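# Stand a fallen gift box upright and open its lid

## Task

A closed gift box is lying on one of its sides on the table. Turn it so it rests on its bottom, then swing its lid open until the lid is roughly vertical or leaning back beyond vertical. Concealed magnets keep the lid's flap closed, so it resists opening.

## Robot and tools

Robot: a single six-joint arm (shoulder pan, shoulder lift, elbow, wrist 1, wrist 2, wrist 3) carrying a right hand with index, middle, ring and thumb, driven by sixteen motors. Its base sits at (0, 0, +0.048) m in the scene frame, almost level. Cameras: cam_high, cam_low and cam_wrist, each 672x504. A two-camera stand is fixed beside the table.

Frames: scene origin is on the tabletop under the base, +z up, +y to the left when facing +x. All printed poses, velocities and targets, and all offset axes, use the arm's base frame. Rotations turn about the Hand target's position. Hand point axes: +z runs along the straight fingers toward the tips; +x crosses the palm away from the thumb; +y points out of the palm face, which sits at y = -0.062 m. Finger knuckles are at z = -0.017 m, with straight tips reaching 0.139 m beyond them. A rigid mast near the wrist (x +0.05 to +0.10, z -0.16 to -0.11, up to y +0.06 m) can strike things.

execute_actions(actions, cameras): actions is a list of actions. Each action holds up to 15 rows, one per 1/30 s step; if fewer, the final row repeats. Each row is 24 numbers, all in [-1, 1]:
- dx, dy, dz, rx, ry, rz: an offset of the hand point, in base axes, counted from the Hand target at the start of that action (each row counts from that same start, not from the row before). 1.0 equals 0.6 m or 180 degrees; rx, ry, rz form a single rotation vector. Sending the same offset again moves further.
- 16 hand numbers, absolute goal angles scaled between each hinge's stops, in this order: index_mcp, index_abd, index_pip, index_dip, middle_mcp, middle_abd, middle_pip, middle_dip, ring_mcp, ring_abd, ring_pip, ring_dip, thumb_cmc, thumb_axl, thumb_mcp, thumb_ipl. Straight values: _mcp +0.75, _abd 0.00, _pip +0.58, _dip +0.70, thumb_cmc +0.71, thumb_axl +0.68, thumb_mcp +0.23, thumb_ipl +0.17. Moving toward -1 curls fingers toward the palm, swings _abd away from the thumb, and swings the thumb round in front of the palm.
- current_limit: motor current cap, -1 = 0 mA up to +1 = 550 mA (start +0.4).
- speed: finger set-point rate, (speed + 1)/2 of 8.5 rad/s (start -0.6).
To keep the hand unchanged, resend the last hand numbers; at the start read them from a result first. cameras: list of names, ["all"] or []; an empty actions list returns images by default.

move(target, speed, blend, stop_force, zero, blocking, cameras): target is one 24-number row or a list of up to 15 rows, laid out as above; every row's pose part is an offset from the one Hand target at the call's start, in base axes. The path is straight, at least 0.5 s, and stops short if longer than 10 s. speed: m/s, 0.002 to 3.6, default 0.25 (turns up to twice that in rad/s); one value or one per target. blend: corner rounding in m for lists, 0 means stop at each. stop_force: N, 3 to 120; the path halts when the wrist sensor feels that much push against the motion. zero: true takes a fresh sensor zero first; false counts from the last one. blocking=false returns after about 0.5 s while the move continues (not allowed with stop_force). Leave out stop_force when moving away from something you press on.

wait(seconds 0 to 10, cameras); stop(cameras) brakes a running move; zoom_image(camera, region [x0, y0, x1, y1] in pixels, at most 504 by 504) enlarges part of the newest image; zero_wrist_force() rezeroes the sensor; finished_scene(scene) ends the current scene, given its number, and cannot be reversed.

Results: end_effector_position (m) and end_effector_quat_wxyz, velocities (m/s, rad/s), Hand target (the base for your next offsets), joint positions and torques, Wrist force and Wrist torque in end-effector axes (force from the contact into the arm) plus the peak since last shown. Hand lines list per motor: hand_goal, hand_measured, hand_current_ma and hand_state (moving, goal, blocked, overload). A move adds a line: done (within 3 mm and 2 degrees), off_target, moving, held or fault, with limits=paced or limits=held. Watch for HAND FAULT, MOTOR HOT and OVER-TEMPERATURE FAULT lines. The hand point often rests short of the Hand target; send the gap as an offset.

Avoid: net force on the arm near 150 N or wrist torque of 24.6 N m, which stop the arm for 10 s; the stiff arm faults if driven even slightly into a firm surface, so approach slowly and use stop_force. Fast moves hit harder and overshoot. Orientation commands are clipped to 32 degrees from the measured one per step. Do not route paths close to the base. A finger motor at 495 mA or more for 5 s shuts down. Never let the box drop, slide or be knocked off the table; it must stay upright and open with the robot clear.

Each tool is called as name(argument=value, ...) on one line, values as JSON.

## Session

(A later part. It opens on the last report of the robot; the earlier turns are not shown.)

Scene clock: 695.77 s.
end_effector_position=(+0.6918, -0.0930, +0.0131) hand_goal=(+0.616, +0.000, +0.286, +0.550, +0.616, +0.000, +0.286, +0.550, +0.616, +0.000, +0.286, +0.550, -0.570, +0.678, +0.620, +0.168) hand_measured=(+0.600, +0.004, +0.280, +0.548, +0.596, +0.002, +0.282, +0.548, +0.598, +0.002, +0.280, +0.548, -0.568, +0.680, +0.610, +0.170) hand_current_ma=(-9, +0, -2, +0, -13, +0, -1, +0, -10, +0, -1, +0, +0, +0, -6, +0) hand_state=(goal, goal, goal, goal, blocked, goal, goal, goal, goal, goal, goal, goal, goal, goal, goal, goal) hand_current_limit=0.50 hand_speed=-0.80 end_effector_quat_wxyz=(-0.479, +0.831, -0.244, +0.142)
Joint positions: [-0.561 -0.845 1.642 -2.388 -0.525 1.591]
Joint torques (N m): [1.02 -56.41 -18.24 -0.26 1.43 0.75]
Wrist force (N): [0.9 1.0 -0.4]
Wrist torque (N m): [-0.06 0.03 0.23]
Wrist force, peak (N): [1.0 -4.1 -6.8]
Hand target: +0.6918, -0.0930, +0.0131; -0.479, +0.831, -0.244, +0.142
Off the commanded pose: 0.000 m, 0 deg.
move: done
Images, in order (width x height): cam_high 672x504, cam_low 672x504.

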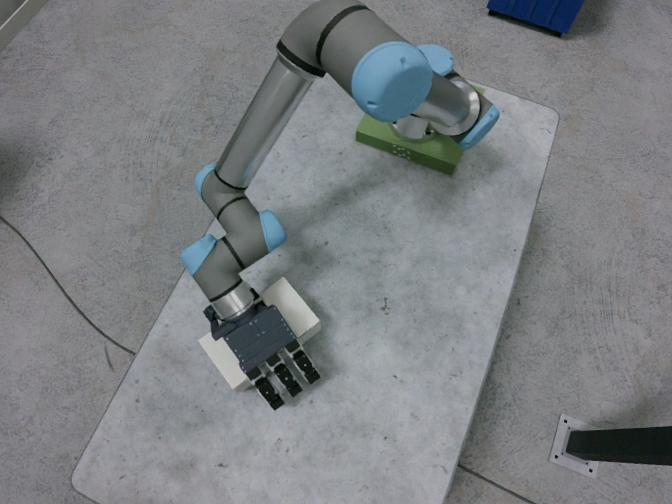

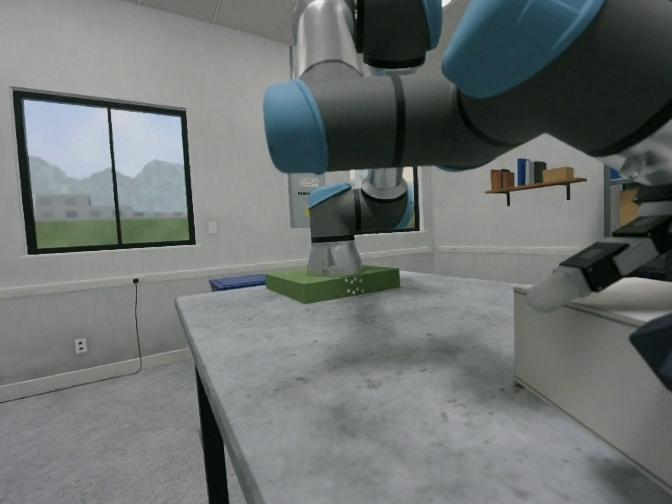

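move(target=[[0, 0, 0.333, 0, 0, 0, 0.616, 0, 0.285, 0.55, 0.616, 0, 0.285, 0.55, 0.616, 0, 0.285, 0.55, -0.571, 0.678, 0.62, 0.168, 0.4, -0.7], [0.1963, 0.215, 0.333, -0.3592, -0.0763, 0.45, 0.616, 0, 0.285, 0.55, 0.616, 0, 0.285, 0.55, 0.616, 0, 0.285, 0.55, -0.571, 0.678, 0.62, 0.168, 0.4, -0.7], [0.1963, 0.215, 0.1615, -0.3592, -0.0763, 0.45, 0.616, 0, 0.285, 0.55, 0.616, 0, 0.285, 0.55, 0.616, 0, 0.285, 0.55, 1.0, 0.678, 0.225, 0.168, 0.4, -0.6]], speed=[0.3, 0.5, 0.25], blend=[0.03, 0.02, 0], cameras=["cam_low", "cam_high", "cam_wrist"])

Scene clock: 705.77 s.
end_effector_position=(+0.8096, +0.0360, +0.1100) hand_goal=(+0.616, +0.000, +0.286, +0.550, +0.616, +0.000, +0.286, +0.550, +0.616, +0.000, +0.286, +0.550, +1.000, +0.678, +0.226, +0.168) hand_measured=(+0.616, +0.004, +0.284, +0.548, +0.616, +0.002, +0.284, +0.548, +0.616, +0.002, +0.284, +0.548, +0.998, +0.680, +0.224, +0.168) hand_current_ma=(+0, +0, +0, +0, +0, +0, +0, +0, +0, +0, +0, +0, +0, +0, +0, +0) hand_state=(goal, goal, goal, goal, goal, goal, goal, goal, goal, goal, goal, goal, goal, goal, goal, goal) hand_current_limit=0.40 hand_speed=-0.60 end_effector_quat_wxyz=(+0.001, +0.877, +0.480, -0.001)
Joint positions: [-0.042 -0.85 1.222 -1.942 -1.574 0.528]
Joint torques (N m): [-15.45 -45.45 -16.21 -3.94 -2.11 -0.7]
Wrist force (N): [0.1 0.5 0.4]
Wrist torque (N m): [0.01 -0.01 0.05]
Wrist force, peak (N): [0.5 4.1 2.0]
Hand target: +0.8096, +0.0360, +0.1100; +0.001, +0.877, +0.480, -0.001
Off the commanded pose: 0.000 m, 0 deg.
move: done

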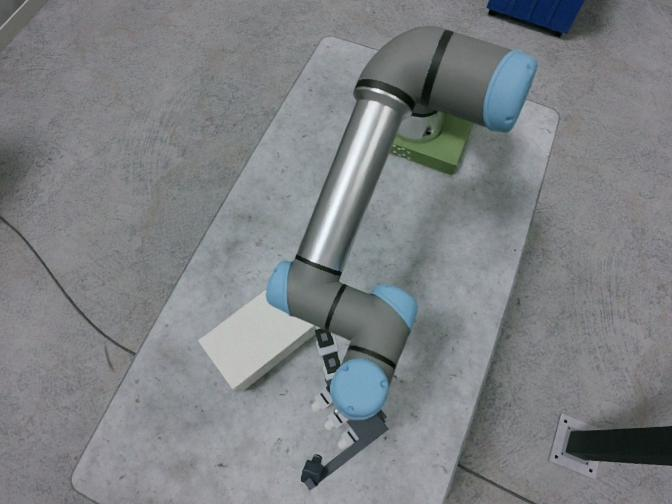

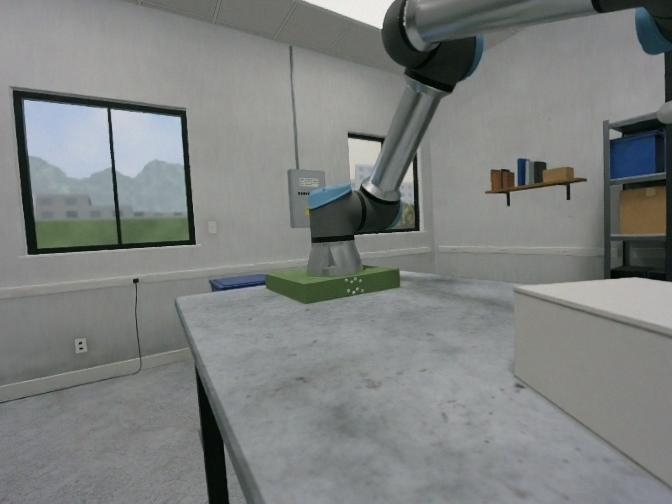

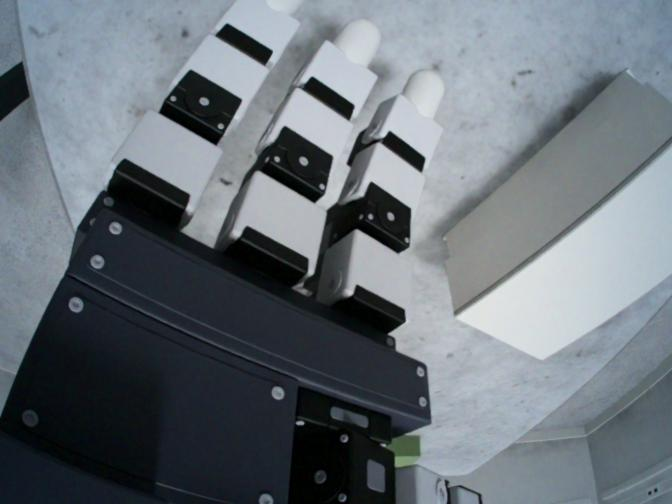

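Great view of the front face. Zoom in.

zoom_image(camera="cam_wrist", region=[430, 60, 672, 370])

zoom_image(camera="cam_wrist", region=[435, 200, 565, 370])

zoom_image(camera="cam_wrist", region=[560, 60, 672, 200])

Scaled by 1.626 from the camera's 672x504 image, which has a finer 960x720 frame.

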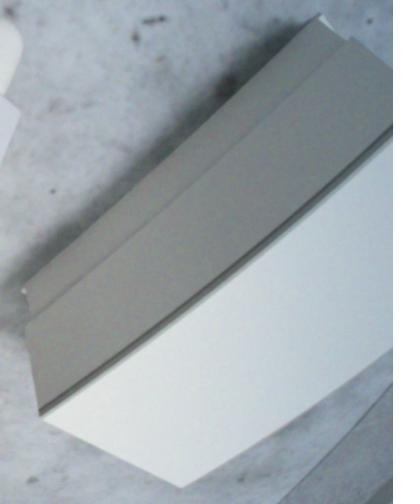

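Scaled by 2.965 from the camera's 672x504 image, which has a finer 960x720 frame.

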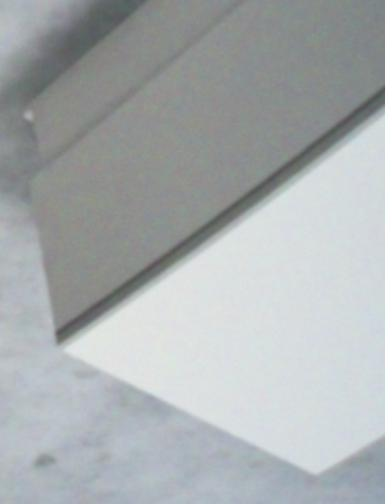

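Scaled by 3.600 from the camera's 672x504 image, which has a finer 960x720 frame.

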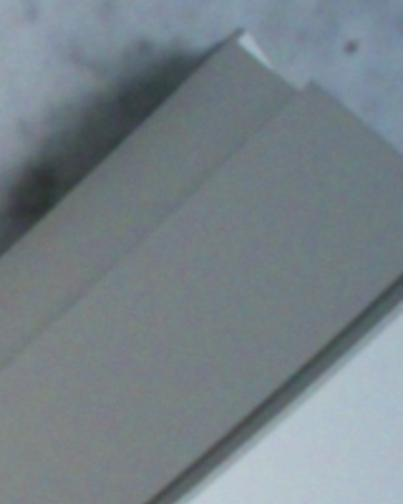

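move(target=[[0, 0, 0.1717, 0, 0, 0, 0.616, 0, 0.285, 0.55, 0.616, 0, 0.285, 0.55, 0.616, 0, 0.285, 0.55, 1.0, 0.678, 0.225, 0.168, 0.4, -0.6], [-0.1963, -0.215, 0.1717, 0.3592, 0.0763, -0.45, 0.616, 0, 0.285, 0.55, 0.616, 0, 0.285, 0.55, 0.616, 0, 0.285, 0.55, 1.0, 0.678, 0.225, 0.168, 0.4, -0.6], [-0.1963, -0.215, -0.125, 0.3592, 0.0763, -0.45, 0.616, 0, 0.285, 0.55, 0.616, 0, 0.285, 0.55, 0.616, 0, 0.285, 0.55, -0.571, 0.678, 0.62, 0.168, 0.4, -0.5]], speed=[0.3, 0.5, 0.2], blend=[0.03, 0, 0], cameras=["cam_low", "cam_high", "cam_wrist"])

Scene clock: 750.90 s.
end_effector_position=(+0.6918, -0.0930, +0.0350) hand_goal=(+0.616, +0.000, +0.286, +0.550, +0.616, +0.000, +0.286, +0.550, +0.616, +0.000, +0.286, +0.550, -0.570, +0.678, +0.620, +0.168) hand_measured=(+0.610, +0.004, +0.284, +0.548, +0.608, +0.002, +0.284, +0.548, +0.608, +0.002, +0.284, +0.548, -0.568, +0.680, +0.612, +0.168) hand_current_ma=(-2, +0, +0, +0, -2, +0, +0, +0, -2, +0, +0, +0, +0, +0, -3, +0) hand_state=(goal, goal, goal, goal, goal, goal, goal, goal, goal, goal, goal, goal, goal, goal, goal, goal) hand_current_limit=0.40 hand_speed=-0.50 end_effector_quat_wxyz=(-0.479, +0.831, -0.244, +0.142)
Joint positions: [-0.561 -0.881 1.636 -2.345 -0.525 1.591]
Joint torques (N m): [14.42 -37.39 -28.44 -3.83 -0.04 -1.28]
Wrist force (N): [0.6 1.3 0.5]
Wrist torque (N m): [0.00 0.01 0.22]
Wrist force, peak (N): [0.5 3.5 1.5]
Hand target: +0.6918, -0.0930, +0.0350; -0.479, +0.831, -0.244, +0.142
Off the commanded pose: 0.000 m, 0 deg.
move: done

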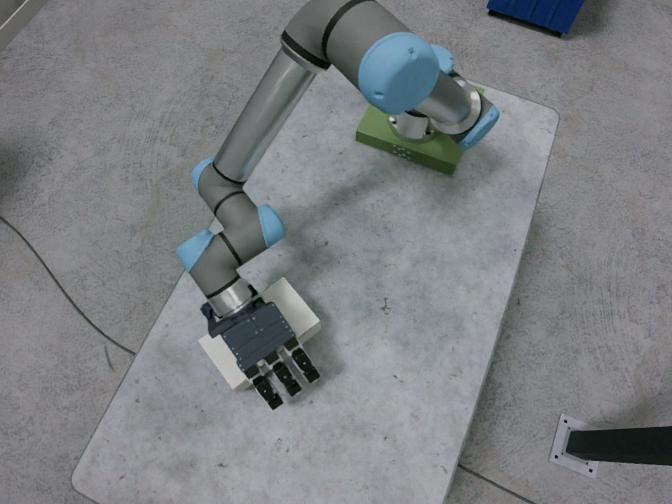

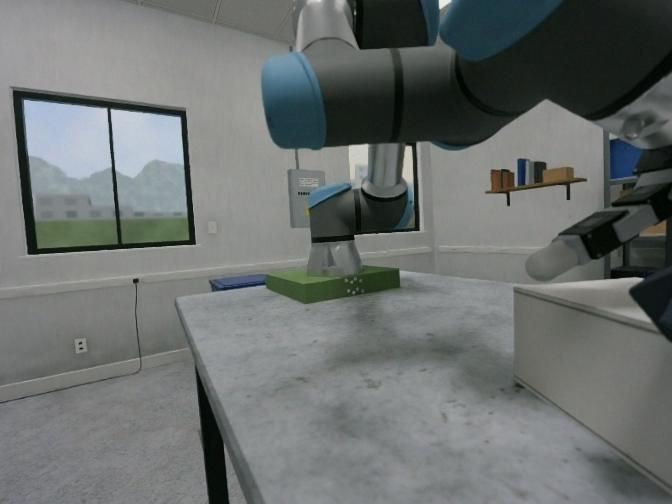

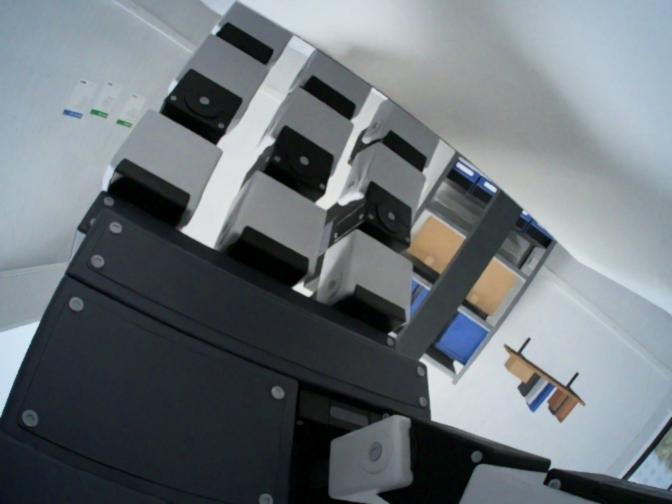

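move(target=[0, 0, -0.025, 0, 0, 0, 0.479, 0, 0.022, 0.435, 0.479, 0, 0.022, 0.435, 0.479, 0, 0.022, 0.435, -0.571, 0.678, 0.73, 0.168, 0.5, -0.8], speed=0.05)

move(target=[0, 0, -0.045, 0, 0, 0, 0.479, 0, 0.022, 0.435, 0.479, 0, 0.022, 0.435, 0.479, 0, 0.022, 0.435, -0.571, 0.678, 0.73, 0.168, 0.5, -0.8], speed=0.02, stop_force=3)

Scene clock: 754.33 s.
end_effector_position=(+0.6918, -0.0930, +0.0198) hand_goal=(+0.480, +0.000, +0.022, +0.436, +0.480, +0.000, +0.022, +0.436, +0.480, +0.000, +0.022, +0.436, -0.570, +0.678, +0.730, +0.168) hand_measured=(+0.476, +0.004, +0.024, +0.440, +0.476, +0.002, +0.024, +0.438, +0.476, +0.002, +0.024, +0.438, -0.568, +0.680, +0.718, +0.168) hand_current_ma=(-1, +0, +0, +0, -1, +0, +0, +0, -1, +0, +0, +0, +0, +0, -7, +0) hand_state=(goal, goal, goal, goal, goal, goal, goal, goal, goal, goal, goal, goal, goal, goal, goal, goal) hand_current_limit=0.50 hand_speed=-0.80 end_effector_quat_wxyz=(-0.479, +0.831, -0.244, +0.142)
Joint positions: [-0.561 -0.856 1.641 -2.375 -0.525 1.591]
Joint torques (N m): [11.59 -58.4 -17.87 -0.52 0.1 0.99]
Wrist force (N): [0.6 1.2 0.5]
Wrist torque (N m): [0.03 0.00 0.24]
Wrist force, peak (N): [0.5 1.7 1.0]
Hand target: +0.6918, -0.0930, +0.0200; -0.479, +0.831, -0.244, +0.142
Off the commanded pose: 0.000 m, 0 deg.
move: done

Scene clock: 755.97 s.
end_effector_position=(+0.6918, -0.0930, +0.0121) hand_goal=(+0.480, +0.000, +0.022, +0.436, +0.480, +0.000, +0.022, +0.436, +0.480, +0.000, +0.022, +0.436, -0.570, +0.678, +0.730, +0.168) hand_measured=(+0.476, +0.004, +0.024, +0.440, +0.476, +0.002, +0.024, +0.438, +0.476, +0.002, +0.024, +0.438, -0.568, +0.680, +0.718, +0.168) hand_current_ma=(-1, +0, +0, +0, -1, +0, +0, +0, -1, +0, +0, +0, +0, +0, -7, +0) hand_state=(goal, goal, goal, goal, goal, goal, goal, goal, goal, goal, goal, goal, goal, goal, goal, goal) hand_current_limit=0.50 hand_speed=-0.80 end_effector_quat_wxyz=(-0.479, +0.831, -0.244, +0.142)
Joint positions: [-0.561 -0.843 1.643 -2.39 -0.525 1.591]
Joint torques (N m): [12.36 -56.63 -26.38 -2.93 0.05 0.83]
Wrist force (N): [2.0 -1.1 -3.1]
Wrist torque (N m): [-0.37 0.09 0.11]
Wrist force, peak (N): [-4.6 -18.3 -11.6]
Hand target: +0.6918, -0.0930, +0.0121; -0.479, +0.831, -0.244, +0.142 (not the last commanded pose)
Off the commanded pose: 0.019 m, 0 deg.
move: contact

move(target=[0, 0, 0.004, 0, 0, 0, 0.479, 0, 0.139, 0.478, 0.343, 0, 0.343, 0.551, 0.479, 0, 0.139, 0.478, -0.571, 0.678, 0.73, 0.168, 0.6, -0.85], speed=0.03)

move(target=[0, 0, 0, 0, 0, 0, 0.07, 0, 0.139, 0.478, -0.041, 0, 0.343, 0.551, 0.07, 0, 0.139, 0.478, -0.571, 0.678, 0.73, 0.168, 0.6, -0.93], speed=0.02, cameras=["cam_low", "cam_wrist", "cam_high"])

Scene clock: 771.90 s.
end_effector_position=(+0.6918, -0.0930, +0.0145) hand_goal=(+0.480, +0.000, +0.140, +0.478, +0.344, +0.000, +0.344, +0.552, +0.480, +0.000, +0.140, +0.478, -0.570, +0.678, +0.730, +0.168) hand_measured=(+0.476, +0.004, +0.136, +0.476, +0.340, +0.002, +0.340, +0.550, +0.476, +0.002, +0.136, +0.476, -0.568, +0.680, +0.718, +0.168) hand_current_ma=(-1, +0, -1, +0, -1, +0, -1, +0, -1, +0, -1, +0, +0, +0, -7, +0) hand_state=(goal, goal, goal, goal, goal, goal, goal, goal, goal, goal, goal, goal, goal, goal, goal, goal) hand_current_limit=0.60 hand_speed=-0.85 end_effector_quat_wxyz=(-0.479, +0.831, -0.244, +0.142)
Joint positions: [-0.561 -0.848 1.642 -2.385 -0.525 1.591]
Joint torques (N m): [12.04 -48.41 -26.28 -2.7 0.02 0.9]
Wrist force (N): [0.7 1.3 0.7]
Wrist torque (N m): [0.01 -0.01 0.27]
Wrist force, peak (N): [2.2 -1.4 -3.4]
Hand target: +0.6918, -0.0930, +0.0145; -0.479, +0.831, -0.244, +0.142
Off the commanded pose: 0.000 m, 0 deg.
move: done

Scene clock: 773.80 s.
end_effector_position=(+0.6918, -0.0930, +0.0145) hand_goal=(+0.070, +0.000, +0.140, +0.478, -0.040, +0.000, +0.344, +0.552, +0.070, +0.000, +0.140, +0.478, -0.570, +0.678, +0.730, +0.168) hand_measured=(+0.204, +0.004, +0.164, +0.480, +0.086, +0.002, +0.368, +0.558, +0.238, +0.002, +0.162, +0.480, -0.568, +0.680, +0.718, +0.168) hand_current_ma=(+355, +0, +17, +0, +323, +0, +15, +1, +440, +0, +13, +0, +0, +0, -7, +0) hand_state=(blocked, goal, blocked, goal, blocked, goal, blocked, goal, blocked, goal, blocked, goal, goal, goal, goal, goal) hand_current_limit=0.60 hand_speed=-0.93 end_effector_quat_wxyz=(-0.479, +0.831, -0.244, +0.142)
Joint positions: [-0.561 -0.847 1.642 -2.385 -0.525 1.591]
Joint torques (N m): [11.15 -39.64 -20.81 -2.36 -0.26 0.16]
Wrist force (N): [0.6 -16.3 -2.6]
Wrist torque (N m): [0.19 0.25 -0.06]
Wrist force, peak (N): [0.6 -16.3 -2.6]
Hand target: +0.6918, -0.0930, +0.0145; -0.479, +0.831, -0.244, +0.142
Off the commanded pose: 0.000 m, 0 deg.
move: done

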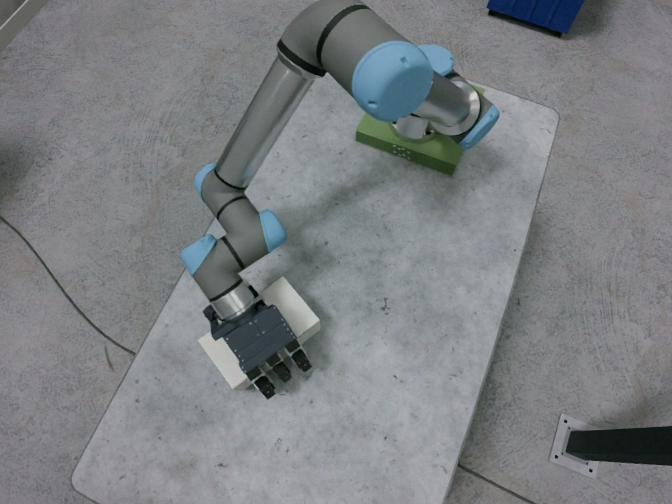

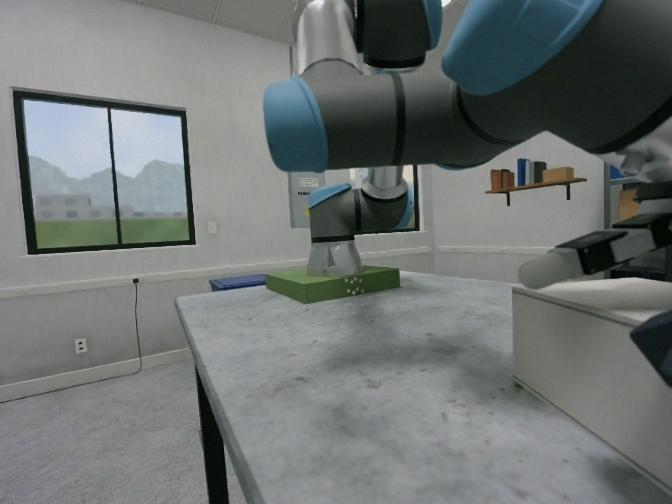

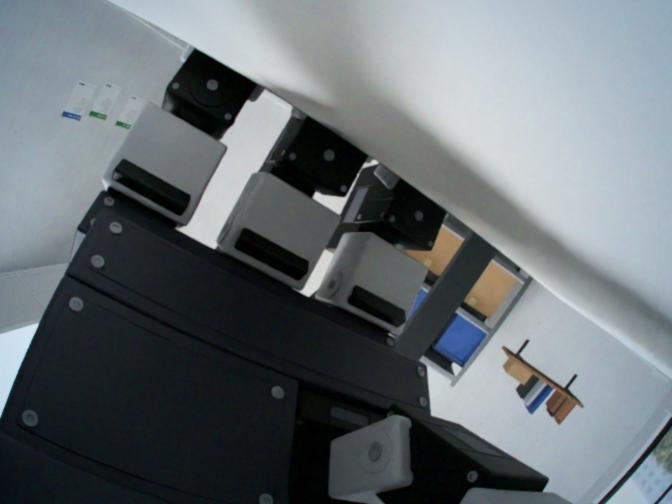

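move(target=[0, 0, 0.0033, 0, 0, 0, 0.07, 0, 0.139, 0.478, -0.041, 0, 0.343, 0.551, 0.07, 0, 0.139, 0.478, -0.571, 0.678, 0.73, 0.168, 0.6, -0.93], speed=0.01)

move(target=[0, 0, 0, 0, 0, 0, 0.164, 0, -0.153, 0.333, -0.041, 0, 0.343, 0.551, 0.164, 0, -0.153, 0.333, -0.571, 0.678, 0.73, 0.168, 0.78, -0.94], speed=0.02)

move(target=[0, 0, 0, 0, 0, 0, 0.247, 0, -0.35, 0.275, -0.041, 0, 0.343, 0.551, 0.247, 0, -0.35, 0.275, -0.571, 0.678, 0.73, 0.168, 0.78, -0.94], speed=0.02, cameras=["cam_wrist"])

move(target=[0, 0, 0, 0, 0, 0, 0.329, 0, -0.5, 0.261, -0.041, 0, 0.343, 0.551, 0.329, 0, -0.5, 0.261, -0.571, 0.678, 0.73, 0.168, 0.78, -0.94], speed=0.02, cameras=["cam_low", "cam_wrist", "cam_high"])

Scene clock: 779.23 s.
end_effector_position=(+0.6918, -0.0930, +0.0165) hand_goal=(+0.070, +0.000, +0.140, +0.478, -0.040, +0.000, +0.344, +0.552, +0.070, +0.000, +0.140, +0.478, -0.570, +0.678, +0.730, +0.168) hand_measured=(+0.158, +0.010, +0.180, +0.498, +0.060, +0.008, +0.376, +0.568, +0.214, +0.014, +0.182, +0.500, -0.568, +0.680, +0.718, +0.168) hand_current_ma=(+169, +2, +37, +12, +212, +2, +26, +8, +403, +5, +42, +15, +0, +0, -7, +0) hand_state=(blocked, goal, blocked, blocked, blocked, goal, blocked, goal, blocked, goal, blocked, blocked, goal, goal, goal, goal) hand_current_limit=0.60 hand_speed=-0.93 end_effector_quat_wxyz=(-0.479, +0.831, -0.244, +0.142)
Joint positions: [-0.561 -0.851 1.642 -2.381 -0.525 1.591]
Joint torques (N m): [7.52 -57.15 -29.21 -1.78 2.25 -0.91]
Wrist force (N): [0.7 3.7 1.9]
Wrist torque (N m): [0.22 -0.04 0.34]
Wrist force, peak (N): [0.6 -16.5 -2.8]
Hand target: +0.6918, -0.0930, +0.0165; -0.479, +0.831, -0.244, +0.142
Off the commanded pose: 0.000 m, 0 deg.
move: done

Scene clock: 780.67 s.
end_effector_position=(+0.6918, -0.0930, +0.0165) hand_goal=(+0.164, +0.000, -0.152, +0.334, -0.040, +0.000, +0.344, +0.552, +0.164, +0.000, -0.152, +0.334, -0.570, +0.678, +0.730, +0.168) hand_measured=(+0.242, +0.012, +0.050, +0.404, +0.058, +0.018, +0.376, +0.568, +0.272, +0.020, +0.104, +0.426, -0.568, +0.680, +0.718, +0.168) hand_current_ma=(+142, +3, +489, +103, +204, +7, +26, +8, +244, +8, +489, +168, +0, +0, -7, +0) hand_state=(blocked, goal, blocked, blocked, blocked, goal, blocked, goal, blocked, goal, blocked, blocked, goal, goal, goal, goal) hand_current_limit=0.78 hand_speed=-0.94 end_effector_quat_wxyz=(-0.479, +0.831, -0.244, +0.142)
Joint positions: [-0.561 -0.851 1.642 -2.381 -0.525 1.591]
Joint torques (N m): [4.77 -46.58 -28.35 -3.91 3.6 -1.2]
Wrist force (N): [0.9 3.4 1.8]
Wrist torque (N m): [0.19 -0.08 0.40]
Wrist force, peak (N): [0.9 4.0 2.1]
Hand target: +0.6918, -0.0930, +0.0165; -0.479, +0.831, -0.244, +0.142
Off the commanded pose: 0.000 m, 0 deg.
move: done

Scene clock: 781.43 s.
end_effector_position=(+0.6918, -0.0930, +0.0165) hand_goal=(+0.248, +0.000, -0.350, +0.276, -0.040, +0.000, +0.344, +0.552, +0.248, +0.000, -0.350, +0.276, -0.570, +0.678, +0.730, +0.168) hand_measured=(+0.302, +0.012, -0.036, +0.374, +0.056, +0.020, +0.376, +0.568, +0.348, +0.020, +0.004, +0.376, -0.568, +0.680, +0.718, +0.168) hand_current_ma=(+73, +4, +490, +184, +202, +10, +26, +8, +212, +8, +490, +191, +0, +0, -7, +0) hand_state=(blocked, goal, blocked, blocked, blocked, blocked, blocked, goal, blocked, goal, blocked, blocked, goal, goal, goal, goal) hand_current_limit=0.78 hand_speed=-0.94 end_effector_quat_wxyz=(-0.479, +0.831, -0.244, +0.142)
Joint positions: [-0.561 -0.851 1.642 -2.381 -0.525 1.591]
Joint torques (N m): [4.12 -43.76 -27.02 -4.17 3.66 -1.09]
Wrist force (N): [0.7 3.8 1.8]
Wrist torque (N m): [0.22 -0.01 0.31]
Wrist force, peak (N): [0.7 4.6 1.8]
Hand target: +0.6918, -0.0930, +0.0165; -0.479, +0.831, -0.244, +0.142
Off the commanded pose: 0.000 m, 0 deg.
move: done
Images, in order (width x height): cam_wrist 672x504.

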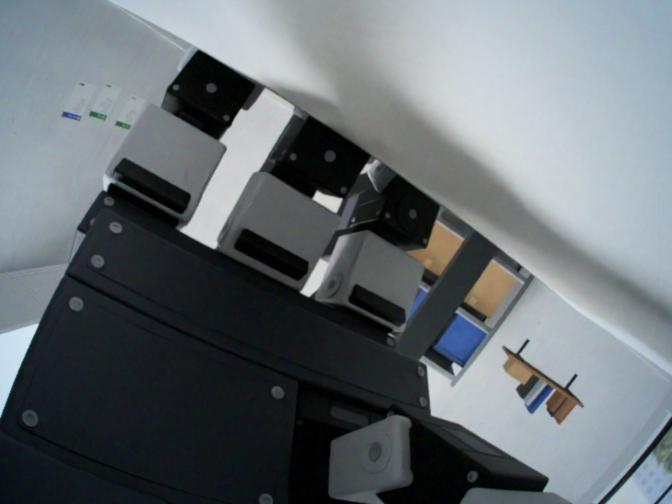

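Scene clock: 782.47 s.
end_effector_position=(+0.6918, -0.0930, +0.0165) hand_goal=(+0.330, +0.000, -0.500, +0.262, -0.040, +0.000, +0.344, +0.552, +0.330, +0.000, -0.500, +0.262, -0.570, +0.678, +0.730, +0.168) hand_measured=(+0.396, +0.012, -0.194, +0.336, +0.056, +0.024, +0.376, +0.568, +0.420, +0.020, -0.112, +0.354, -0.568, +0.680, +0.718, +0.168) hand_current_ma=(+104, +4, +490, +115, +202, +12, +26, +8, +179, +8, +489, +166, +0, +0, -7, +0) hand_state=(blocked, goal, blocked, blocked, blocked, blocked, blocked, goal, blocked, goal, blocked, blocked, goal, goal, goal, goal) hand_current_limit=0.78 hand_speed=-0.94 end_effector_quat_wxyz=(-0.479, +0.831, -0.244, +0.142)
Joint positions: [-0.561 -0.851 1.642 -2.381 -0.525 1.591]
Joint torques (N m): [3.22 -43.4 -26.01 -4.01 3.62 -1.1]
Wrist force (N): [0.7 3.6 1.6]
Wrist torque (N m): [0.20 -0.06 0.40]
Wrist force, peak (N): [1.0 4.2 1.9]
Hand target: +0.6918, -0.0930, +0.0165; -0.479, +0.831, -0.244, +0.142
Off the commanded pose: 0.000 m, 0 deg.
move: done

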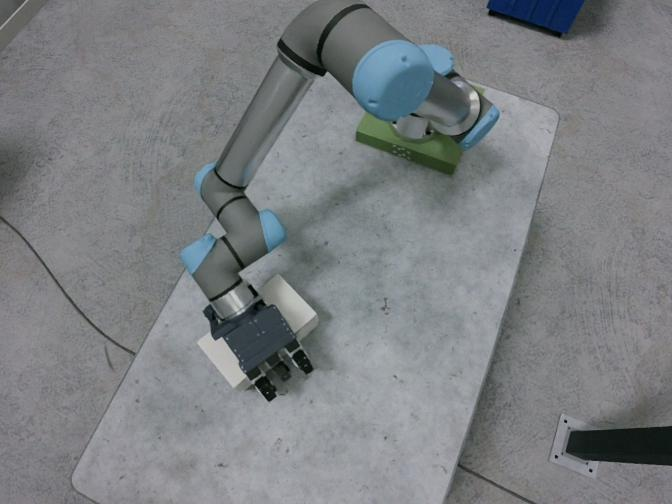

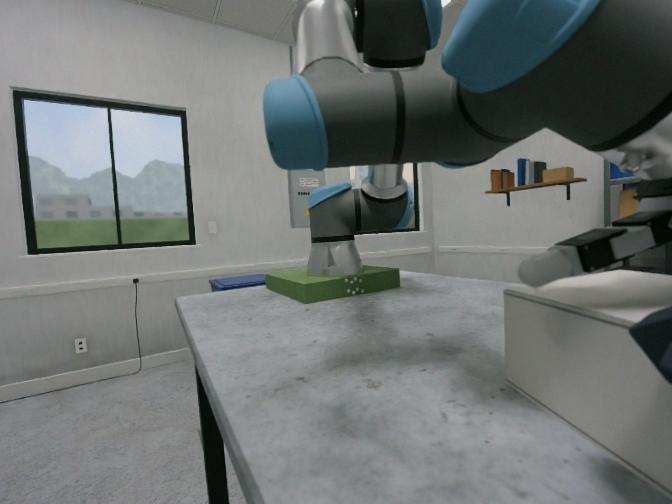

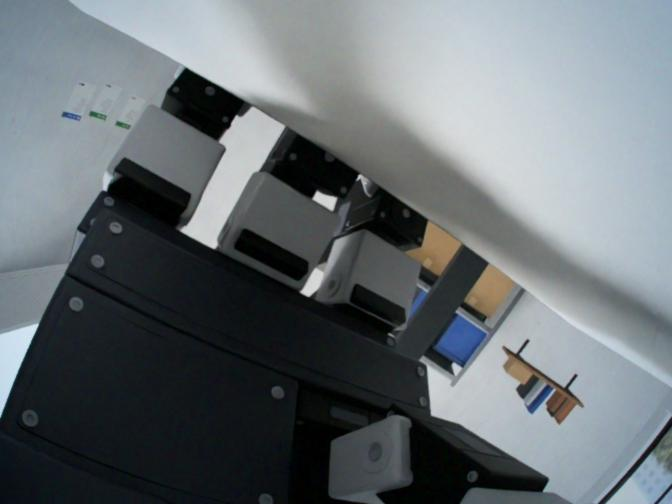

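zoom_image(camera="cam_low", region=[495, 255, 672, 475])

zoom_image(camera="cam_high", region=[270, 280, 340, 350])

Scaled by 2.291.

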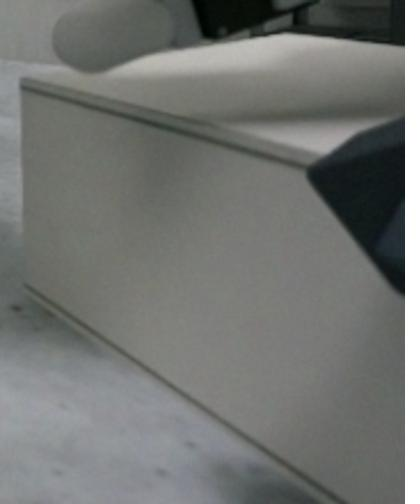

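Scaled by 7.200.

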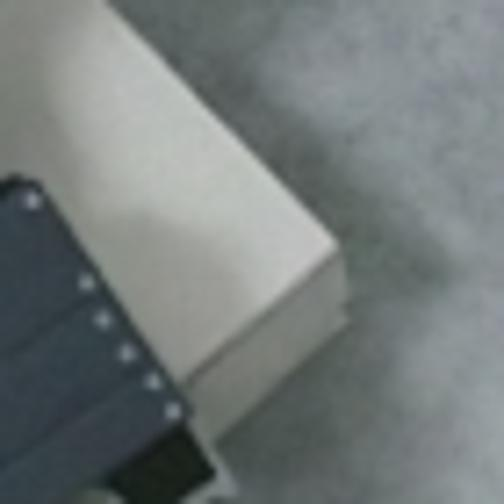

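move(target=[0, 0, 0, 0, 0, 0, 0.425, 0, -0.664, 0.261, -0.041, 0, 0.343, 0.551, 0.425, 0, -0.664, 0.261, -0.571, 0.678, 0.73, 0.168, 0.78, -0.94], speed=0.02)

move(target=[0, 0, 0, 0, 0, 0, 0.507, 0, -0.75, 0.261, -0.041, 0, 0.343, 0.551, 0.507, 0, -0.75, 0.261, -0.571, 0.678, 0.73, 0.168, 0.78, -0.94], speed=0.02, cameras=["cam_low", "cam_wrist", "cam_high"])

Scene clock: 793.53 s.
end_effector_position=(+0.6918, -0.0930, +0.0165) hand_goal=(+0.426, +0.000, -0.664, +0.262, -0.040, +0.000, +0.344, +0.552, +0.426, +0.000, -0.664, +0.262, -0.570, +0.678, +0.730, +0.168) hand_measured=(+0.472, +0.012, -0.328, +0.336, +0.056, +0.028, +0.376, +0.568, +0.512, +0.016, -0.264, +0.348, -0.568, +0.680, +0.718, +0.168) hand_current_ma=(+53, +4, +489, +114, +202, +16, +26, +8, +164, +6, +489, +149, +0, +0, -7, +0) hand_state=(blocked, goal, blocked, blocked, blocked, blocked, blocked, goal, blocked, goal, blocked, blocked, goal, goal, goal, goal) hand_current_limit=0.78 hand_speed=-0.94 end_effector_quat_wxyz=(-0.479, +0.831, -0.244, +0.142)
Joint positions: [-0.561 -0.851 1.642 -2.381 -0.525 1.591]
Joint torques (N m): [-1.7 -42.58 -21.83 -4.02 3.33 -1.18]
Wrist force (N): [1.1 3.2 1.4]
Wrist torque (N m): [0.11 -0.05 0.31]
Wrist force, peak (N): [0.6 3.6 1.9]
Hand target: +0.6918, -0.0930, +0.0165; -0.479, +0.831, -0.244, +0.142
Off the commanded pose: 0.000 m, 0 deg.
move: done

Scene clock: 794.40 s.
end_effector_position=(+0.6918, -0.0930, +0.0165) hand_goal=(+0.508, +0.000, -0.750, +0.262, -0.040, +0.000, +0.344, +0.552, +0.508, +0.000, -0.750, +0.262, -0.570, +0.678, +0.730, +0.168) hand_measured=(+0.552, +0.010, -0.452, +0.336, +0.056, +0.028, +0.376, +0.568, +0.588, +0.012, -0.388, +0.348, -0.568, +0.680, +0.718, +0.168) hand_current_ma=(+53, +3, +489, +113, +202, +17, +26, +8, +142, +3, +489, +149, +0, +0, -7, +0) hand_state=(blocked, goal, blocked, blocked, blocked, blocked, blocked, goal, blocked, goal, blocked, blocked, goal, goal, goal, goal) hand_current_limit=0.78 hand_speed=-0.94 end_effector_quat_wxyz=(-0.479, +0.831, -0.244, +0.142)
Joint positions: [-0.561 -0.851 1.642 -2.381 -0.525 1.591]
Joint torques (N m): [-2.77 -44.34 -20.35 -4.07 3.43 -1.22]
Wrist force (N): [0.8 3.2 1.2]
Wrist torque (N m): [0.11 -0.03 0.34]
Wrist force, peak (N): [0.9 3.6 1.5]
Hand target: +0.6918, -0.0930, +0.0165; -0.479, +0.831, -0.244, +0.142
Off the commanded pose: 0.000 m, 0 deg.
move: done

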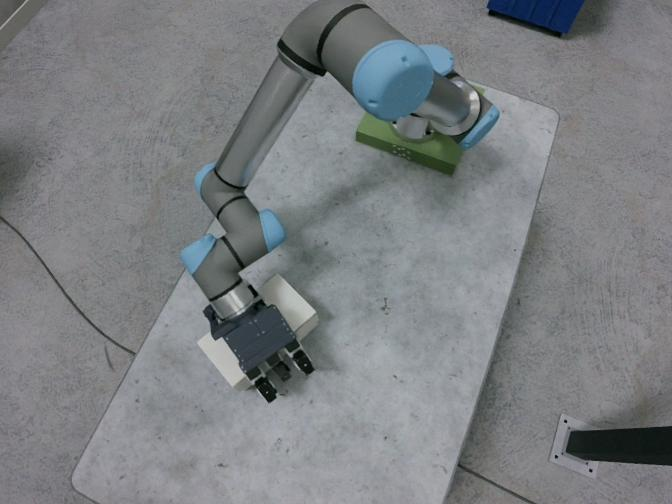

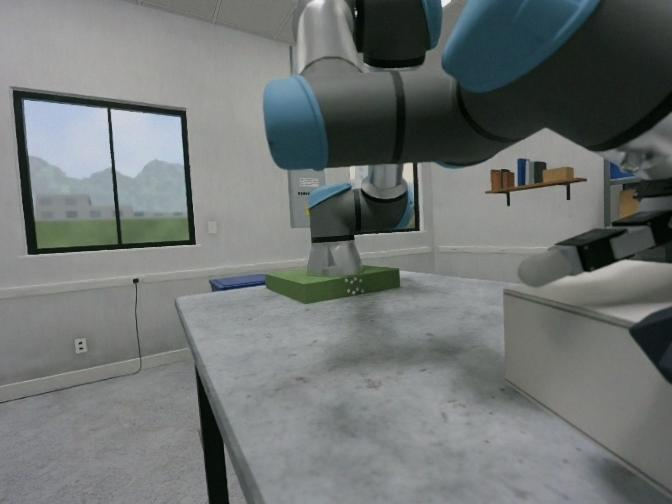

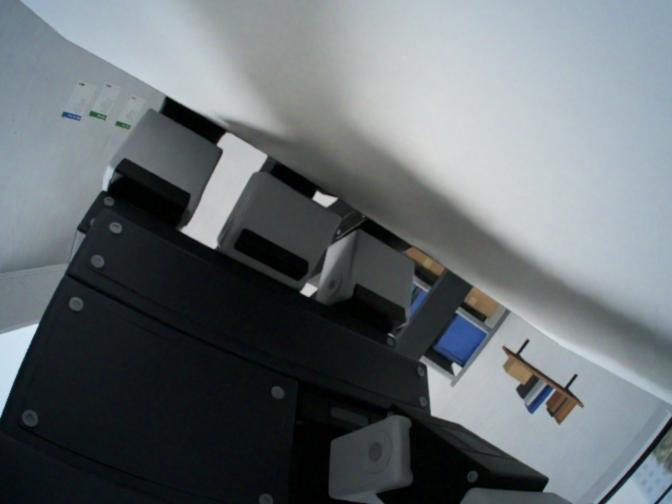

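move(target=[0, 0, 0, 0, 0, 0, 0.548, 0, -0.475, 0.304, 0.075, 0, 0.376, 0.568, 0.548, 0, -0.475, 0.304, -0.571, 0.678, 0.73, 0.168, 0.6, -0.93], speed=0.02)

move(target=[0, 0, 0.04, 0, 0, 0, 0.548, 0, -0.475, 0.304, 0.075, 0, 0.376, 0.568, 0.548, 0, -0.475, 0.304, -0.571, 0.678, 0.73, 0.168, 0.6, -0.93], speed=0.03, cameras=["cam_low", "cam_wrist", "cam_high"])

Scene clock: 799.83 s.
end_effector_position=(+0.6918, -0.0930, +0.0165) hand_goal=(+0.548, +0.000, -0.474, +0.304, +0.076, +0.000, +0.376, +0.568, +0.548, +0.000, -0.474, +0.304, -0.570, +0.678, +0.730, +0.168) hand_measured=(+0.572, +0.008, -0.456, +0.330, +0.068, +0.004, +0.380, +0.572, +0.600, +0.010, -0.396, +0.348, -0.568, +0.680, +0.718, +0.168) hand_current_ma=(+17, +2, +10, +18, -2, +1, +1, +0, +70, +3, +125, +46, +0, +0, -7, +0) hand_state=(blocked, goal, goal, blocked, goal, goal, goal, goal, blocked, goal, blocked, blocked, goal, goal, goal, goal) hand_current_limit=0.60 hand_speed=-0.93 end_effector_quat_wxyz=(-0.479, +0.831, -0.244, +0.142)
Joint positions: [-0.561 -0.851 1.642 -2.381 -0.525 1.591]
Joint torques (N m): [-7.36 -43.23 -17.52 -3.93 2.99 -1.17]
Wrist force (N): [1.0 1.6 -0.1]
Wrist torque (N m): [-0.22 -0.05 0.22]
Wrist force, peak (N): [0.9 3.6 1.4]
Hand target: +0.6918, -0.0930, +0.0165; -0.479, +0.831, -0.244, +0.142
Off the commanded pose: 0.000 m, 0 deg.
move: done

Scene clock: 800.90 s.
end_effector_position=(+0.6918, -0.0930, +0.0407) hand_goal=(+0.548, +0.000, -0.474, +0.304, +0.076, +0.000, +0.376, +0.568, +0.548, +0.000, -0.474, +0.304, -0.570, +0.678, +0.730, +0.168) hand_measured=(+0.546, +0.004, -0.468, +0.308, +0.072, +0.002, +0.378, +0.570, +0.560, +0.002, -0.450, +0.318, -0.568, +0.680, +0.718, +0.168) hand_current_ma=(+0, +0, +1, +1, -1, +0, +0, +0, +5, +0, +16, +6, +0, +0, -7, +0) hand_state=(goal, goal, goal, goal, goal, goal, goal, goal, goal, goal, blocked, goal, goal, goal, goal, goal) hand_current_limit=0.60 hand_speed=-0.93 end_effector_quat_wxyz=(-0.479, +0.831, -0.244, +0.142) end_effector_velocity=(+0.000, +0.000, -0.002) end_effector_angular_velocity=(-0.001, -0.001, +0.000)
Joint positions: [-0.561 -0.89 1.634 -2.334 -0.525 1.591]
Joint velocities: [0 0.003 0 -0.005 0 0]
Joint torques (N m): [-7.28 -38.77 -21.51 -4.21 2.91 -0.57]
Wrist force (N): [0.9 1.3 1.4]
Wrist torque (N m): [0.06 -0.07 0.27]
Wrist force, peak (N): [0.4 3.6 1.6]
Hand target: +0.6918, -0.0930, +0.0405; -0.479, +0.831, -0.244, +0.142
Off the commanded pose: 0.000 m, 0 deg.
move: done

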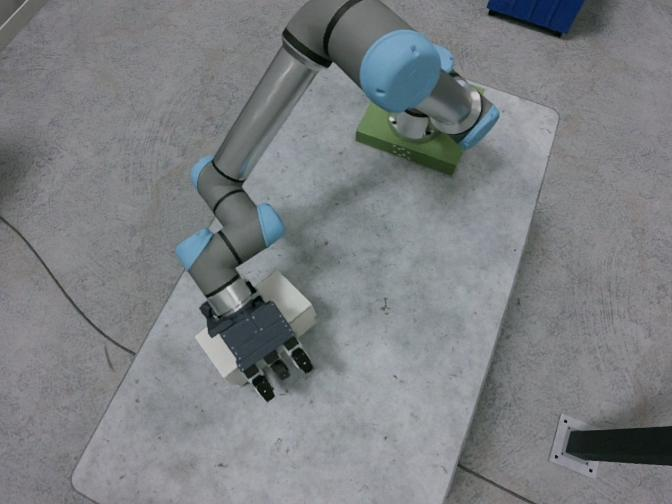

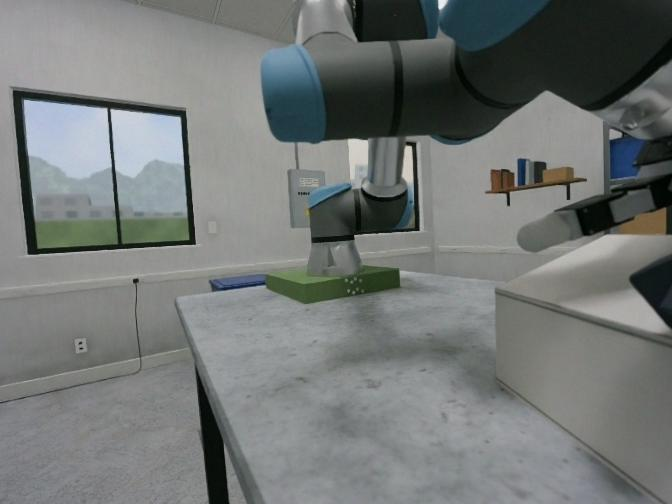

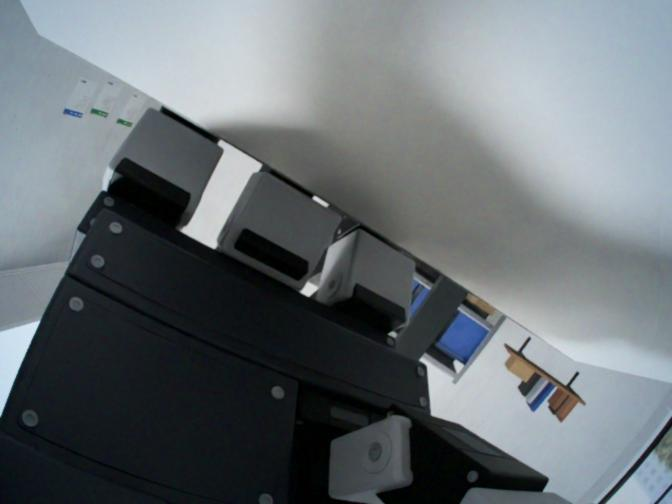

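execute_actions(actions=[[[0, 0, 0, 0, 0, 0, 0.548, 0, -0.475, 0.304, 0.2877, 0, 0.0511, 0.4638, 0.548, 0, -0.475, 0.304, -0.571, 0.678, 0.73, 0.168, 0.6, -0.85]], [[0, 0, 0, 0, 0, 0, 0.548, 0, -0.475, 0.304, 0.3836, 0, -0.1095, 0.3913, 0.548, 0, -0.475, 0.304, -0.571, 0.678, 0.73, 0.168, 0.6, -0.85]], [[0, 0, 0, 0, 0, 0, 0.548, 0, -0.475, 0.304, 0.4795, 0, -0.2555, 0.3623, 0.548, 0, -0.475, 0.304, -0.571, 0.678, 0.73, 0.168, 0.6, -0.85]], [[0, 0, 0, 0, 0, 0, 0.548, 0, -0.475, 0.304, 0.548, 0, -0.475, 0.304, 0.548, 0, -0.475, 0.304, -0.571, 0.678, 0.73, 0.168, 0.6, -0.85]]], cameras=["cam_low", "cam_wrist"])

Scene clock: 816.90 s.
end_effector_position=(+0.6918, -0.0930, +0.0405) hand_goal=(+0.548, +0.000, -0.474, +0.304, +0.548, +0.000, -0.474, +0.304, +0.548, +0.000, -0.474, +0.304, -0.570, +0.678, +0.730, +0.168) hand_measured=(+0.546, +0.004, -0.468, +0.308, +0.536, +0.002, -0.460, +0.308, +0.560, +0.002, -0.454, +0.314, -0.568, +0.680, +0.718, +0.168) hand_current_ma=(+0, +0, +1, +1, -4, +0, +7, +0, +5, +0, +11, +3, +0, +0, -7, +0) hand_state=(goal, goal, goal, goal, goal, goal, goal, goal, goal, goal, goal, goal, goal, goal, goal, goal) hand_current_limit=0.60 hand_speed=-0.85 end_effector_quat_wxyz=(-0.479, +0.831, -0.244, +0.142)
Joint positions: [-0.561 -0.89 1.634 -2.334 -0.525 1.591]
Joint torques (N m): [-12.9 -36.3 -12.42 -4.15 2.58 -0.37]
Wrist force (N): [0.7 1.7 1.3]
Wrist torque (N m): [0.05 -0.05 0.25]
Wrist force, peak (N): [1.0 2.0 1.5]
Hand target: +0.6918, -0.0930, +0.0405; -0.479, +0.831, -0.244, +0.142
Off the commanded pose: 0.000 m, 0 deg.
Images, in order (width x height): cam_low 672x504, cam_wrist 672x504.

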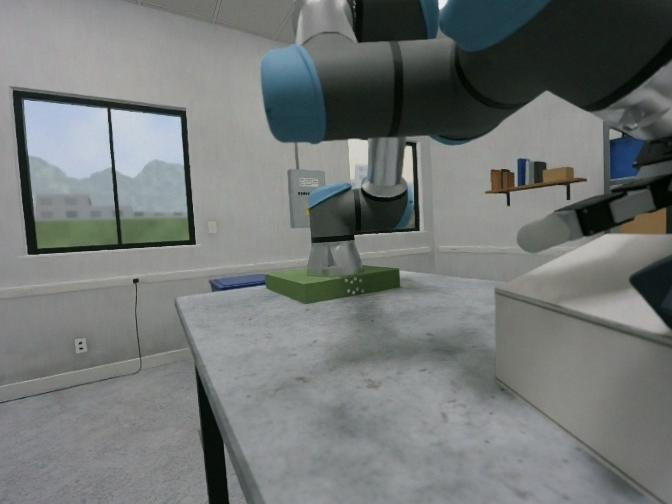

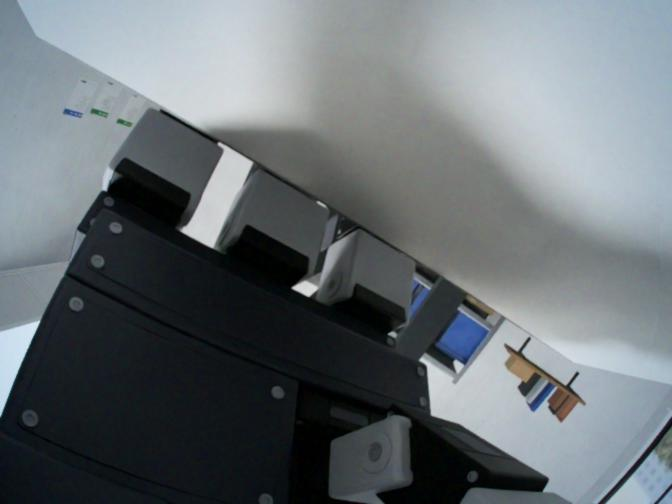

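move(target=[[0, 0, 0.05, 0, 0, 0, 0.548, 0, -0.475, 0.304, 0.548, 0, -0.475, 0.304, 0.548, 0, -0.475, 0.304, 1.0, 0.678, 0.225, 0.168, 0.6, -0.7], [0.0134, 0.0206, 0.055, -0.1864, 0.1211, 0, 0.548, 0, -0.475, 0.304, 0.548, 0, -0.475, 0.304, 0.548, 0, -0.475, 0.304, 1.0, 0.678, 0.225, 0.168, 0.6, -0.7]], speed=[0.06, 0.17], blend=[0.005, 0], cameras=["cam_low", "cam_wrist", "cam_high"])

Scene clock: 824.27 s.
end_effector_position=(+0.6999, -0.0805, +0.0734) hand_goal=(+0.548, +0.000, -0.474, +0.304, +0.548, +0.000, -0.474, +0.304, +0.548, +0.000, -0.474, +0.304, +1.000, +0.678, +0.226, +0.168) hand_measured=(+0.546, +0.004, -0.468, +0.308, +0.546, +0.002, -0.468, +0.308, +0.552, +0.002, -0.464, +0.310, +0.992, +0.680, +0.224, +0.168) hand_current_ma=(+0, +0, +1, +1, +0, +0, +1, +0, +1, +0, +3, +2, -2, +0, +0, +0) hand_state=(goal, goal, goal, goal, goal, goal, goal, goal, goal, goal, goal, goal, goal, goal, goal, goal) hand_current_limit=0.60 hand_speed=-0.70 end_effector_quat_wxyz=(-0.166, +0.945, -0.277, +0.048)
Joint positions: [-0.311 -0.889 1.377 -2.149 -1.235 1.846]
Joint torques (N m): [-14.56 -61.28 -18.04 -3.5 -1 -0.74]
Wrist force (N): [0.6 0.8 0.8]
Wrist torque (N m): [0.00 -0.06 0.16]
Wrist force, peak (N): [1.4 2.4 2.0]
Hand target: +0.6998, -0.0806, +0.0735; -0.166, +0.945, -0.277, +0.048
Off the commanded pose: 0.000 m, 0 deg.
move: done

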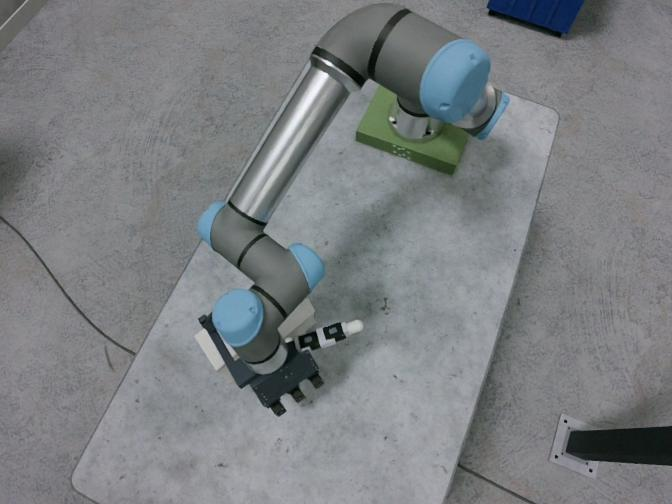

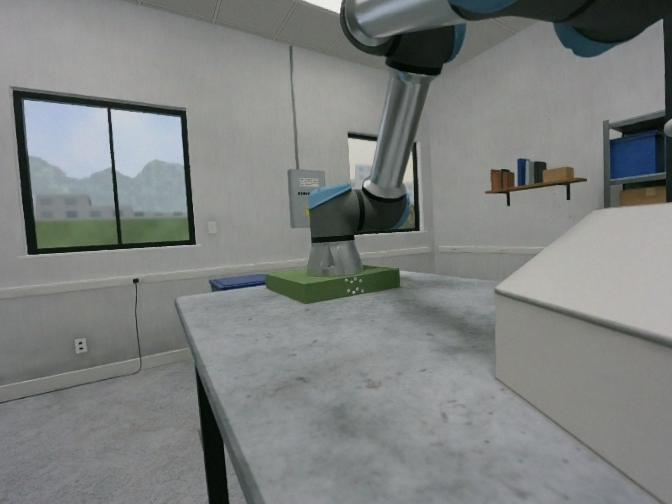

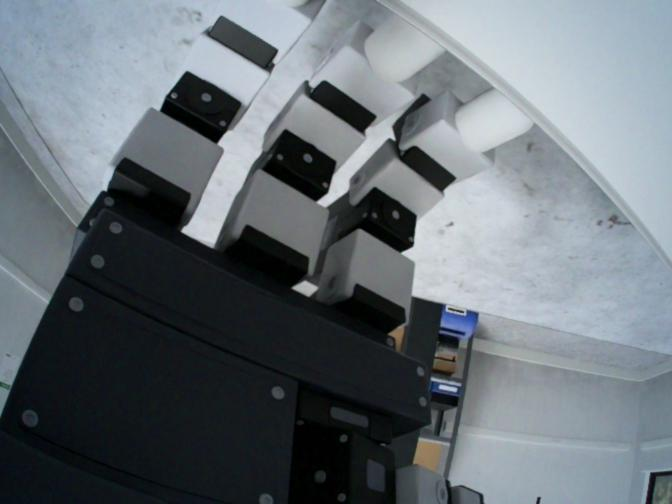

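move(target=[[-0.0315, -0.0484, 0.0715, 0, 0, 0, 0.548, 0, -0.475, 0.304, 0.548, 0, -0.475, 0.304, 0.548, 0, -0.475, 0.304, 1.0, 0.678, 0.225, 0.168, 0.6, -0.7], [-0.0605, -0.0932, 0.1027, 0, 0, 0, 0.548, 0, -0.475, 0.304, 0.548, 0, -0.475, 0.304, 0.548, 0, -0.475, 0.304, 1.0, 0.678, 0.225, 0.168, 0.6, -0.7]], speed=[0.07, 0.07], blend=[0.01, 0], cameras=["cam_low", "cam_wrist", "cam_high"])

Scene clock: 827.67 s.
end_effector_position=(+0.6634, -0.1367, +0.1351) hand_goal=(+0.548, +0.000, -0.474, +0.304, +0.548, +0.000, -0.474, +0.304, +0.548, +0.000, -0.474, +0.304, +1.000, +0.678, +0.226, +0.168) hand_measured=(+0.546, +0.004, -0.468, +0.308, +0.548, +0.002, -0.468, +0.308, +0.554, +0.002, -0.466, +0.308, +0.992, +0.680, +0.224, +0.168) hand_current_ma=(+0, +0, +1, +1, +0, +0, +1, +0, +2, +0, +2, +1, -2, +0, +0, +0) hand_state=(goal, goal, goal, goal, goal, goal, goal, goal, goal, goal, goal, goal, goal, goal, goal, goal) hand_current_limit=0.60 hand_speed=-0.70 end_effector_quat_wxyz=(-0.166, +0.945, -0.278, +0.048)
Joint positions: [-0.404 -1.014 1.405 -2.02 -1.228 1.748]
Joint torques (N m): [13.84 -36.64 -33.29 -3.97 1.94 0.93]
Wrist force (N): [0.4 0.6 0.9]
Wrist torque (N m): [-0.06 -0.03 0.07]
Wrist force, peak (N): [0.9 0.1 1.9]
Hand target: +0.6635, -0.1366, +0.1351; -0.166, +0.945, -0.277, +0.048
Off the commanded pose: 0.000 m, 0 deg.
move: done

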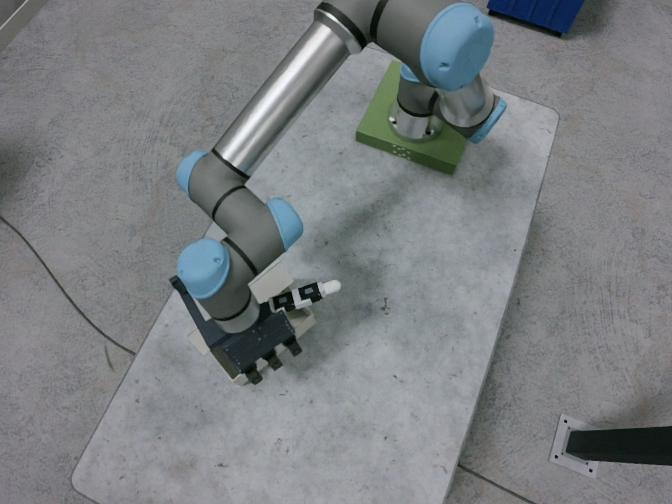

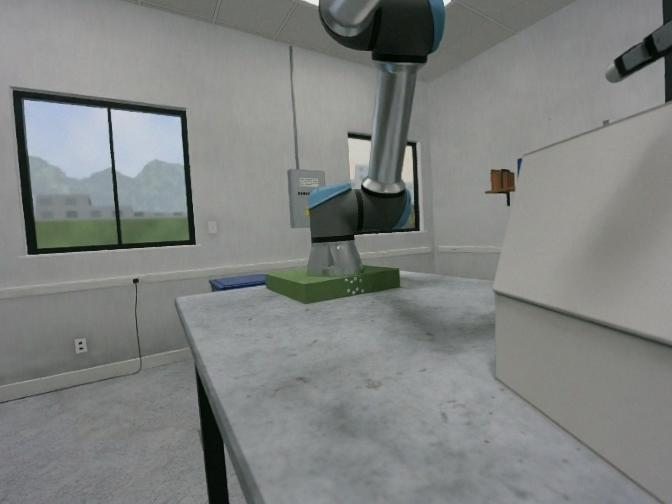

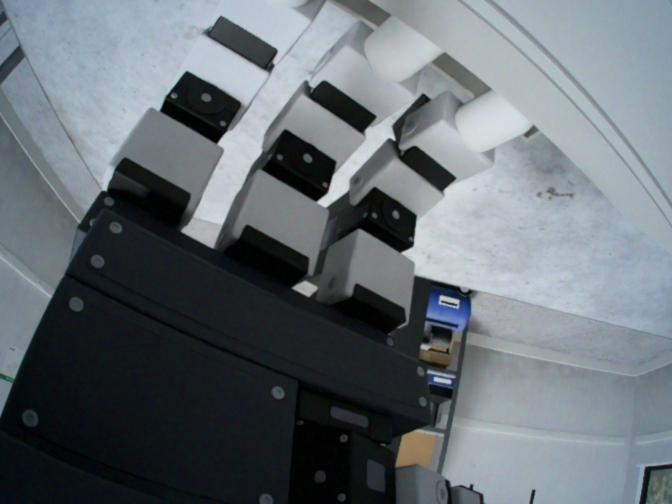

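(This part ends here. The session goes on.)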